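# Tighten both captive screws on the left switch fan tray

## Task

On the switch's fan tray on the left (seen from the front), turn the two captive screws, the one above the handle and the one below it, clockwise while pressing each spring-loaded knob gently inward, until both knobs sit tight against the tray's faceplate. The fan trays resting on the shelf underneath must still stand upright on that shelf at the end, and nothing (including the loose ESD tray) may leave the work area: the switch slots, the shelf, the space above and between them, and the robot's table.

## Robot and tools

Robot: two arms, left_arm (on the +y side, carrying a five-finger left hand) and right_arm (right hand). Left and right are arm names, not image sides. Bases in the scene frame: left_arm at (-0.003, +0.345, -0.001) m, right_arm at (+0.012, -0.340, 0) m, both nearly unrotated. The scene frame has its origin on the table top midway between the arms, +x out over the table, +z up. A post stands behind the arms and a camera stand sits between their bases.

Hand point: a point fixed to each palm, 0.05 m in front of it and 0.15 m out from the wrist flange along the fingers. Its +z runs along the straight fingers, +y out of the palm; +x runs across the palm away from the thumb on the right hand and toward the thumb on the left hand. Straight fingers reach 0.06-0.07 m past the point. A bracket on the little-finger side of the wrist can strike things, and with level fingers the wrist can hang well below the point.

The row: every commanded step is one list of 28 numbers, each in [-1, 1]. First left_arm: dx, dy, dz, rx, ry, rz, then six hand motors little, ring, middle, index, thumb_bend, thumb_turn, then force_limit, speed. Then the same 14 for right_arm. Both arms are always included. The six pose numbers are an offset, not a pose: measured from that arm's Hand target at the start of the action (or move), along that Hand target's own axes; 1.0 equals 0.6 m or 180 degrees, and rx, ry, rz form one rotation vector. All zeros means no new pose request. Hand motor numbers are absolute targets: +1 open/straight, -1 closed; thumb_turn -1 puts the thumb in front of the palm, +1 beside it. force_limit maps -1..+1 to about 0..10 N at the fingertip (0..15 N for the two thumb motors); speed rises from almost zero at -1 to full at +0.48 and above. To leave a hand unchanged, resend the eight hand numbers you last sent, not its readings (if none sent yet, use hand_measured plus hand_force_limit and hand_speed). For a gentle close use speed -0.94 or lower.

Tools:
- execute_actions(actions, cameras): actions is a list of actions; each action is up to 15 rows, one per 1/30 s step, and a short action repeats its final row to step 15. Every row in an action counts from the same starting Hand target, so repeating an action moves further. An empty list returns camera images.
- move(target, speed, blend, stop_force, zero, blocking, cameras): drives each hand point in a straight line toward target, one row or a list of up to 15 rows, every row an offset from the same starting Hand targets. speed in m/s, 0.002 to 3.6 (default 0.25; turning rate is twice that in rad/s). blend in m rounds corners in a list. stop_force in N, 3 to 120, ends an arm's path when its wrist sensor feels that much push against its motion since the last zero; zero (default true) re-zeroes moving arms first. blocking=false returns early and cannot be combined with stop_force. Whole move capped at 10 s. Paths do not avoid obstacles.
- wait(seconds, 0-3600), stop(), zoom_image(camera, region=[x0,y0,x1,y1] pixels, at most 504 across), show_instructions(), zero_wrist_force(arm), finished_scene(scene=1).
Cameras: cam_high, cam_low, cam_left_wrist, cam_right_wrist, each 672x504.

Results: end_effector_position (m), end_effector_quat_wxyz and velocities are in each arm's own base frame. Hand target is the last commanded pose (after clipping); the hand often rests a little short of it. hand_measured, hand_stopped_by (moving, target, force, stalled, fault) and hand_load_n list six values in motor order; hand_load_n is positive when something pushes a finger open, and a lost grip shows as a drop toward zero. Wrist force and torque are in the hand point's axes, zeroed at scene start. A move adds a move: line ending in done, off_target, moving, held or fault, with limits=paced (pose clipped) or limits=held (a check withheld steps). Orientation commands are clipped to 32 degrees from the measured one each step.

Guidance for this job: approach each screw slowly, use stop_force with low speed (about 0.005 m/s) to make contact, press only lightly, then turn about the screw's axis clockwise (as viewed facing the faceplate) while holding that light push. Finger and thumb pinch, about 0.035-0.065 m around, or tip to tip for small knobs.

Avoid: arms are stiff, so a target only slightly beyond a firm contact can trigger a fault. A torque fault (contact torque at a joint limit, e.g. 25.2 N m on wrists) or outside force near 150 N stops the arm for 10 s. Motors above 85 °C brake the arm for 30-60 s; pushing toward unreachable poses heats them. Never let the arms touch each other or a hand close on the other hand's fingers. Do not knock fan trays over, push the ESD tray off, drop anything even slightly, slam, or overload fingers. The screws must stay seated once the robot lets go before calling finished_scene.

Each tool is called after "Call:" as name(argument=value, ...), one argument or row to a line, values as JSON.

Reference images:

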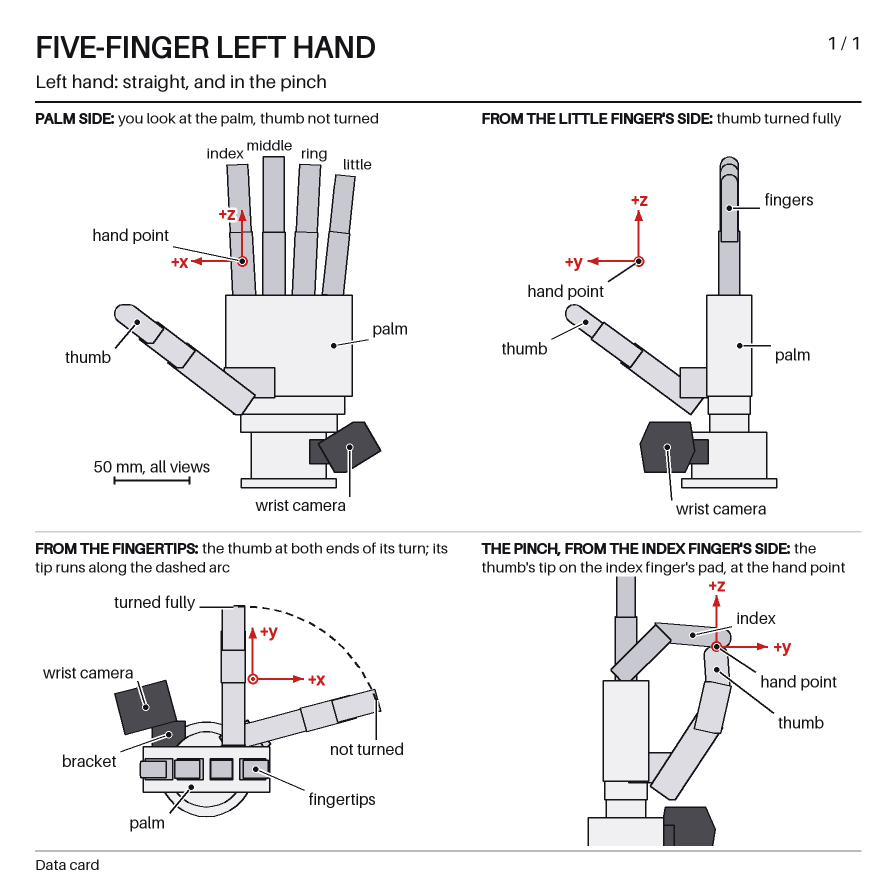

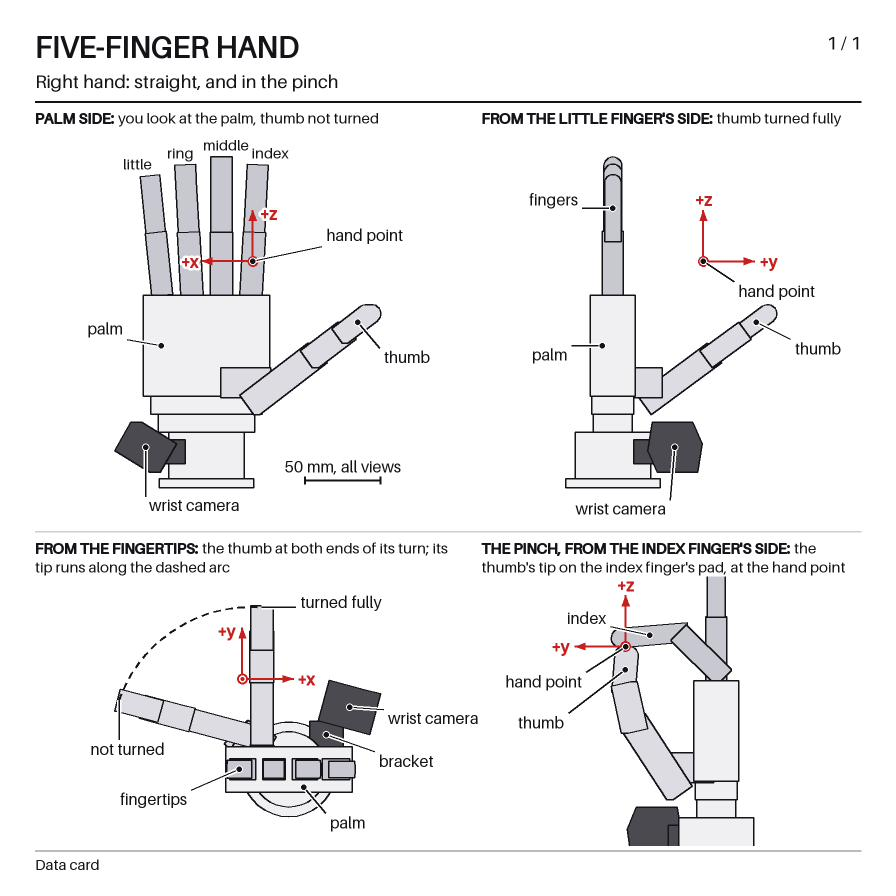

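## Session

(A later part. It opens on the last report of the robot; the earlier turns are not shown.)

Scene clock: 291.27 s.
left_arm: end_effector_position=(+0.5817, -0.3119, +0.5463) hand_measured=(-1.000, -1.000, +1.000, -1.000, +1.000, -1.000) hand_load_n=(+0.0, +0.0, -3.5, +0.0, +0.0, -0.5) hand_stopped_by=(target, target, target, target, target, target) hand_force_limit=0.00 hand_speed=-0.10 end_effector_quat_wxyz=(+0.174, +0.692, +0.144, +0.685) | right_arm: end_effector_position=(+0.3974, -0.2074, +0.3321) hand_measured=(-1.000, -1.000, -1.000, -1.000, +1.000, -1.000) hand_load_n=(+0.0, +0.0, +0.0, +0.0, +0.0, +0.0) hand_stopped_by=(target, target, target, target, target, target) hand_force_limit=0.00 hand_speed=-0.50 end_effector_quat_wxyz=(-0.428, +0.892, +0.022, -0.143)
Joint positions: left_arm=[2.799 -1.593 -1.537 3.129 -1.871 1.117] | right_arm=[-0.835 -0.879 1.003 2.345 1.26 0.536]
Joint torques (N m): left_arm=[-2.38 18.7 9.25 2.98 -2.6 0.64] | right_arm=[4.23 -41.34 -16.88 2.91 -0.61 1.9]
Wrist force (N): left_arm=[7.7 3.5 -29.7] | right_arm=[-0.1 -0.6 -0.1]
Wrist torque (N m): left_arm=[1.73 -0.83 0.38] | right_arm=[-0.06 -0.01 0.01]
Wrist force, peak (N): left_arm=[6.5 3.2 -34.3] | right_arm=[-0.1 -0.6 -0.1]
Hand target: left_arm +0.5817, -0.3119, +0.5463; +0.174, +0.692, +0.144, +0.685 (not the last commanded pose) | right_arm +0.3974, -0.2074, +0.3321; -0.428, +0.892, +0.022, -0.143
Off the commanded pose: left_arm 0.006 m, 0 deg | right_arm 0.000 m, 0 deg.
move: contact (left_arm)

Call:
move(
  target=[0,0,-0.001,0,0,0,-1,-1,1,-1,1,-1,0,-0.1,0,0,0,0,0,0,-1,-1,-1,-1,1,-1,0,-0.5],
  speed=0.01,
)

Call:
move(
  target=[
    [-0.02156,0.00516,0,0,0,0.06667,-1,-1,1,-1,1,-1,0,-0.1,0,0,0,0,0,0,-1,-1,-1,-1,1,-1,0,-0.5],
    [-0.04373,0.00573,0,0,0,0.13333,-1,-1,1,-1,1,-1,0,-0.1,0,0,0,0,0,0,-1,-1,-1,-1,1,-1,0,-0.5],
    [-0.06553,0.00167,0.0001,0,0,0.2,-1,-1,1,-1,1,-1,0,-0.1,0,0,0,0,0,0,-1,-1,-1,-1,1,-1,0,-0.5],
    [-0.086,-0.00683,0.0001,0,0,0.26667,-1,-1,1,-1,1,-1,0,-0.1,0,0,0,0,0,0,-1,-1,-1,-1,1,-1,0,-0.5],
    [-0.10427,-0.0194,0.0001,0,0,0.33333,-1,-1,1,-1,1,-1,0,-0.1,0,0,0,0,0,0,-1,-1,-1,-1,1,-1,0,-0.5],
    [-0.11952,-0.0355,0.0002,0,0,0.4,-1,-1,1,-1,1,-1,0,-0.1,0,0,0,0,0,0,-1,-1,-1,-1,1,-1,0,-0.5],
    [-0.13109,-0.05441,0.0002,0,0,0.46667,-1,-1,1,-1,1,-1,0,-0.1,0,0,0,0,0,0,-1,-1,-1,-1,1,-1,0,-0.5],
  ],
  speed=0.35,
  blend=[0.002,0.002,0.002,0.002,0.002,0.002,0],
)

Call:
move(
  target=[
    [-0.02156,0.00516,0,0,0,0.06667,-1,-1,1,-1,1,-1,0,-0.1,0,0,0,0,0,0,-1,-1,-1,-1,1,-1,0,-0.5],
    [-0.04373,0.00573,0,0,0,0.13333,-1,-1,1,-1,1,-1,0,-0.1,0,0,0,0,0,0,-1,-1,-1,-1,1,-1,0,-0.5],
    [-0.06553,0.00167,0.0001,0,0,0.2,-1,-1,1,-1,1,-1,0,-0.1,0,0,0,0,0,0,-1,-1,-1,-1,1,-1,0,-0.5],
    [-0.086,-0.00683,0.0001,0,0,0.26667,-1,-1,1,-1,1,-1,0,-0.1,0,0,0,0,0,0,-1,-1,-1,-1,1,-1,0,-0.5],
    [-0.10427,-0.0194,0.0001,0,0,0.33333,-1,-1,1,-1,1,-1,0,-0.1,0,0,0,0,0,0,-1,-1,-1,-1,1,-1,0,-0.5],
    [-0.11952,-0.0355,0.0002,0,0,0.4,-1,-1,1,-1,1,-1,0,-0.1,0,0,0,0,0,0,-1,-1,-1,-1,1,-1,0,-0.5],
    [-0.13109,-0.05441,0.0002,0,0,0.46667,-1,-1,1,-1,1,-1,0,-0.1,0,0,0,0,0,0,-1,-1,-1,-1,1,-1,0,-0.5],
  ],
  speed=0.35,
  blend=[0.002,0.002,0.002,0.002,0.002,0.002,0],
)

Call:
move(
  target=[
    [-0.02156,0.00516,0,0,0,0.06667,-1,-1,1,-1,1,-1,0,-0.1,0,0,0,0,0,0,-1,-1,-1,-1,1,-1,0,-0.5],
    [-0.04373,0.00573,0,0,0,0.13333,-1,-1,1,-1,1,-1,0,-0.1,0,0,0,0,0,0,-1,-1,-1,-1,1,-1,0,-0.5],
    [-0.06553,0.00167,0.0001,0,0,0.2,-1,-1,1,-1,1,-1,0,-0.1,0,0,0,0,0,0,-1,-1,-1,-1,1,-1,0,-0.5],
    [-0.086,-0.00683,0.0001,0,0,0.26667,-1,-1,1,-1,1,-1,0,-0.1,0,0,0,0,0,0,-1,-1,-1,-1,1,-1,0,-0.5],
    [-0.10427,-0.0194,0.0001,0,0,0.33333,-1,-1,1,-1,1,-1,0,-0.1,0,0,0,0,0,0,-1,-1,-1,-1,1,-1,0,-0.5],
    [-0.11952,-0.0355,0.0002,0,0,0.4,-1,-1,1,-1,1,-1,0,-0.1,0,0,0,0,0,0,-1,-1,-1,-1,1,-1,0,-0.5],
    [-0.13109,-0.05441,0.0002,0,0,0.46667,-1,-1,1,-1,1,-1,0,-0.1,0,0,0,0,0,0,-1,-1,-1,-1,1,-1,0,-0.5],
  ],
  speed=0.35,
  blend=[0.002,0.002,0.002,0.002,0.002,0.002,0],
  cameras=["cam_high"],
)

Call:
zoom_image(
  camera="cam_high",
  region=[445, 95, 495, 145],
)

Scene clock: 292.33 s.
left_arm: end_effector_position=(+0.5810, -0.3119, +0.5462) hand_measured=(-1.000, -1.000, +1.000, -1.000, +1.000, -1.000) hand_load_n=(+0.0, +0.0, -3.5, +0.0, +0.0, -0.5) hand_stopped_by=(target, target, target, target, target, target) hand_force_limit=0.00 hand_speed=-0.10 end_effector_quat_wxyz=(+0.174, +0.692, +0.144, +0.685) | right_arm: end_effector_position=(+0.3974, -0.2074, +0.3321) hand_measured=(-1.000, -1.000, -1.000, -1.000, +1.000, -1.000) hand_load_n=(+0.0, +0.0, +0.0, +0.0, +0.0, +0.0) hand_stopped_by=(target, target, target, target, target, target) hand_force_limit=0.00 hand_speed=-0.50 end_effector_quat_wxyz=(-0.428, +0.892, +0.022, -0.143)
Joint positions: left_arm=[2.798 -1.592 -1.538 3.129 -1.871 1.117] | right_arm=[-0.835 -0.879 1.003 2.345 1.26 0.536]
Joint torques (N m): left_arm=[-6.75 17.62 22.71 -0.83 -2.08 -1.91] | right_arm=[3.67 -41.59 -16.04 2.87 -0.64 2.01]
Wrist force (N): left_arm=[5.0 3.5 -8.0] | right_arm=[0.2 -0.3 0.1]
Wrist torque (N m): left_arm=[0.45 -0.19 0.24] | right_arm=[-0.03 -0.05 0.03]
Wrist force, peak (N): left_arm=[7.3 3.7 -29.8] | right_arm=[0.1 -0.6 0.1]
Hand target: left_arm +0.5811, -0.3119, +0.5463; +0.174, +0.692, +0.144, +0.685 | right_arm +0.3974, -0.2074, +0.3321; -0.428, +0.892, +0.022, -0.143
Off the commanded pose: left_arm 0.000 m, 0 deg | right_arm 0.000 m, 0 deg.
move: done

Scene clock: 294.97 s.
left_arm: end_effector_position=(+0.5809, -0.3170, +0.4614) hand_measured=(-1.000, -1.000, +1.000, -1.000, +1.000, -1.000) hand_load_n=(+0.0, +0.0, +0.0, +0.0, +0.0, +0.0) hand_stopped_by=(target, target, target, target, target, target) hand_force_limit=0.00 hand_speed=-0.10 end_effector_quat_wxyz=(-0.329, +0.611, -0.356, +0.626) end_effector_velocity=(+0.000, +0.000, +0.000) end_effector_angular_velocity=(+0.005, -0.001, +0.001) | right_arm: end_effector_position=(+0.3974, -0.2074, +0.3321) hand_measured=(-1.000, -1.000, -1.000, -1.000, +1.000, -1.000) hand_load_n=(+0.0, +0.0, +0.0, +0.0, +0.0, +0.0) hand_stopped_by=(target, target, target, target, target, target) hand_force_limit=0.00 hand_speed=-0.50 end_effector_quat_wxyz=(-0.428, +0.892, +0.022, -0.143)
Joint positions: left_arm=[2.828 -1.575 -1.545 3.12 -1.842 2.582] | right_arm=[-0.835 -0.879 1.003 2.345 1.26 0.536]
Joint velocities: left_arm=[0 0 0 0.001 -0.001 0.005] | right_arm=[within noise]
Joint torques (N m): left_arm=[-7.15 17.34 25.31 2.9 -3.17 2.91] | right_arm=[4.46 -41.1 -16.65 2.88 -0.67 1.83]
Wrist force (N): left_arm=[-0.3 1.3 -5.8] | right_arm=[0.1 -0.3 -0.3]
Wrist torque (N m): left_arm=[0.45 -0.13 -0.22] | right_arm=[-0.01 -0.03 0.02]
Wrist force, peak (N): left_arm=[4.8 3.5 -8.1] | right_arm=[-0.1 -0.6 -0.2]
Hand target: left_arm +0.5809, -0.3170, +0.4613; -0.329, +0.611, -0.356, +0.626 | right_arm +0.3974, -0.2074, +0.3321; -0.428, +0.892, +0.022, -0.143
Off the commanded pose: left_arm 0.000 m, 0 deg | right_arm 0.000 m, 0 deg.
move: done

Scene clock: 297.60 s.
left_arm: end_effector_position=(+0.5846, -0.2332, +0.4472) hand_measured=(-1.000, -1.000, +1.000, -1.000, +1.000, -1.000) hand_load_n=(+0.0, +0.0, +0.0, +0.0, +0.0, +0.0) hand_stopped_by=(target, target, target, target, target, target) hand_force_limit=0.00 hand_speed=-0.10 end_effector_quat_wxyz=(+0.663, -0.216, +0.673, -0.245) | right_arm: end_effector_position=(+0.3974, -0.2074, +0.3321) hand_measured=(-1.000, -1.000, -1.000, -1.000, +1.000, -1.000) hand_load_n=(-0.5, +0.0, +0.0, +0.0, +0.0, +0.0) hand_stopped_by=(target, target, target, target, target, target) hand_force_limit=0.00 hand_speed=-0.50 end_effector_quat_wxyz=(-0.428, +0.892, +0.022, -0.143)
Joint positions: left_arm=[2.822 -1.58 -1.508 3.088 -1.848 4.048] | right_arm=[-0.835 -0.879 1.003 2.345 1.26 0.536]
Joint torques (N m): left_arm=[-1.8 24.82 11.79 2.07 -0.83 2.72] | right_arm=[4.59 -41.7 -16.27 2.87 -0.4 1.9]
Wrist force (N): left_arm=[-4.8 1.1 -4.6] | right_arm=[0.1 -0.3 0.0]
Wrist torque (N m): left_arm=[0.33 0.07 -0.45] | right_arm=[-0.02 -0.04 0.03]
Wrist force, peak (N): left_arm=[0.9 1.8 -7.2] | right_arm=[0.2 -0.7 0.0]
Hand target: left_arm +0.5846, -0.2331, +0.4473; +0.663, -0.216, +0.674, -0.244 | right_arm +0.3974, -0.2074, +0.3321; -0.428, +0.892, +0.022, -0.143
Off the commanded pose: left_arm 0.000 m, 0 deg | right_arm 0.000 m, 0 deg.
move: done

Scene clock: 300.23 s.
left_arm: end_effector_position=(+0.5858, -0.2105, +0.5293) hand_measured=(-1.000, -1.000, +1.000, -1.000, +1.000, -1.000) hand_load_n=(+0.0, +0.0, -1.5, +0.0, +0.0, +0.0) hand_stopped_by=(target, target, target, target, target, target) hand_force_limit=0.00 hand_speed=-0.10 end_effector_quat_wxyz=(+0.657, +0.290, +0.645, +0.262) | right_arm: end_effector_position=(+0.3974, -0.2074, +0.3321) hand_measured=(-1.000, -1.000, -1.000, -1.000, +1.000, -1.000) hand_load_n=(+0.0, +0.0, +0.0, +0.0, +0.0, +0.0) hand_stopped_by=(target, target, target, target, target, target) hand_force_limit=0.00 hand_speed=-0.50 end_effector_quat_wxyz=(-0.428, +0.892, +0.022, -0.143)
Joint positions: left_arm=[2.791 -1.598 -1.493 3.09 -1.878 5.515] | right_arm=[-0.835 -0.879 1.003 2.345 1.26 0.536]
Joint torques (N m): left_arm=[9 32.33 20.35 0.53 3.28 2.95] | right_arm=[5.06 -41.77 -16.97 2.69 -0.67 2.16]
Wrist force (N): left_arm=[-0.7 1.2 -4.8] | right_arm=[-0.1 -0.4 -0.1]
Wrist torque (N m): left_arm=[0.23 -0.02 0.08] | right_arm=[-0.02 0.00 0.02]
Wrist force, peak (N): left_arm=[-5.0 0.9 -4.7] | right_arm=[0.0 -0.7 0.1]
Hand target: left_arm +0.5858, -0.2104, +0.5293; +0.657, +0.290, +0.645, +0.262 | right_arm +0.3974, -0.2074, +0.3321; -0.428, +0.892, +0.022, -0.143
Off the commanded pose: left_arm 0.000 m, 0 deg | right_arm 0.000 m, 0 deg.
move: done

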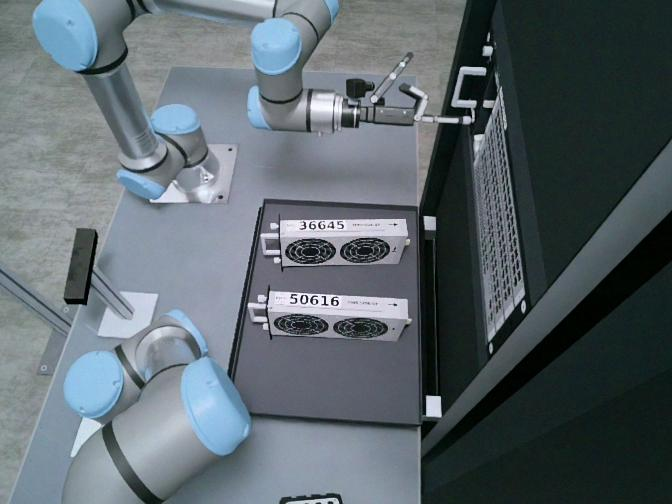

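Scaled by 10.080 from the camera's image (finer frame: 960x720).

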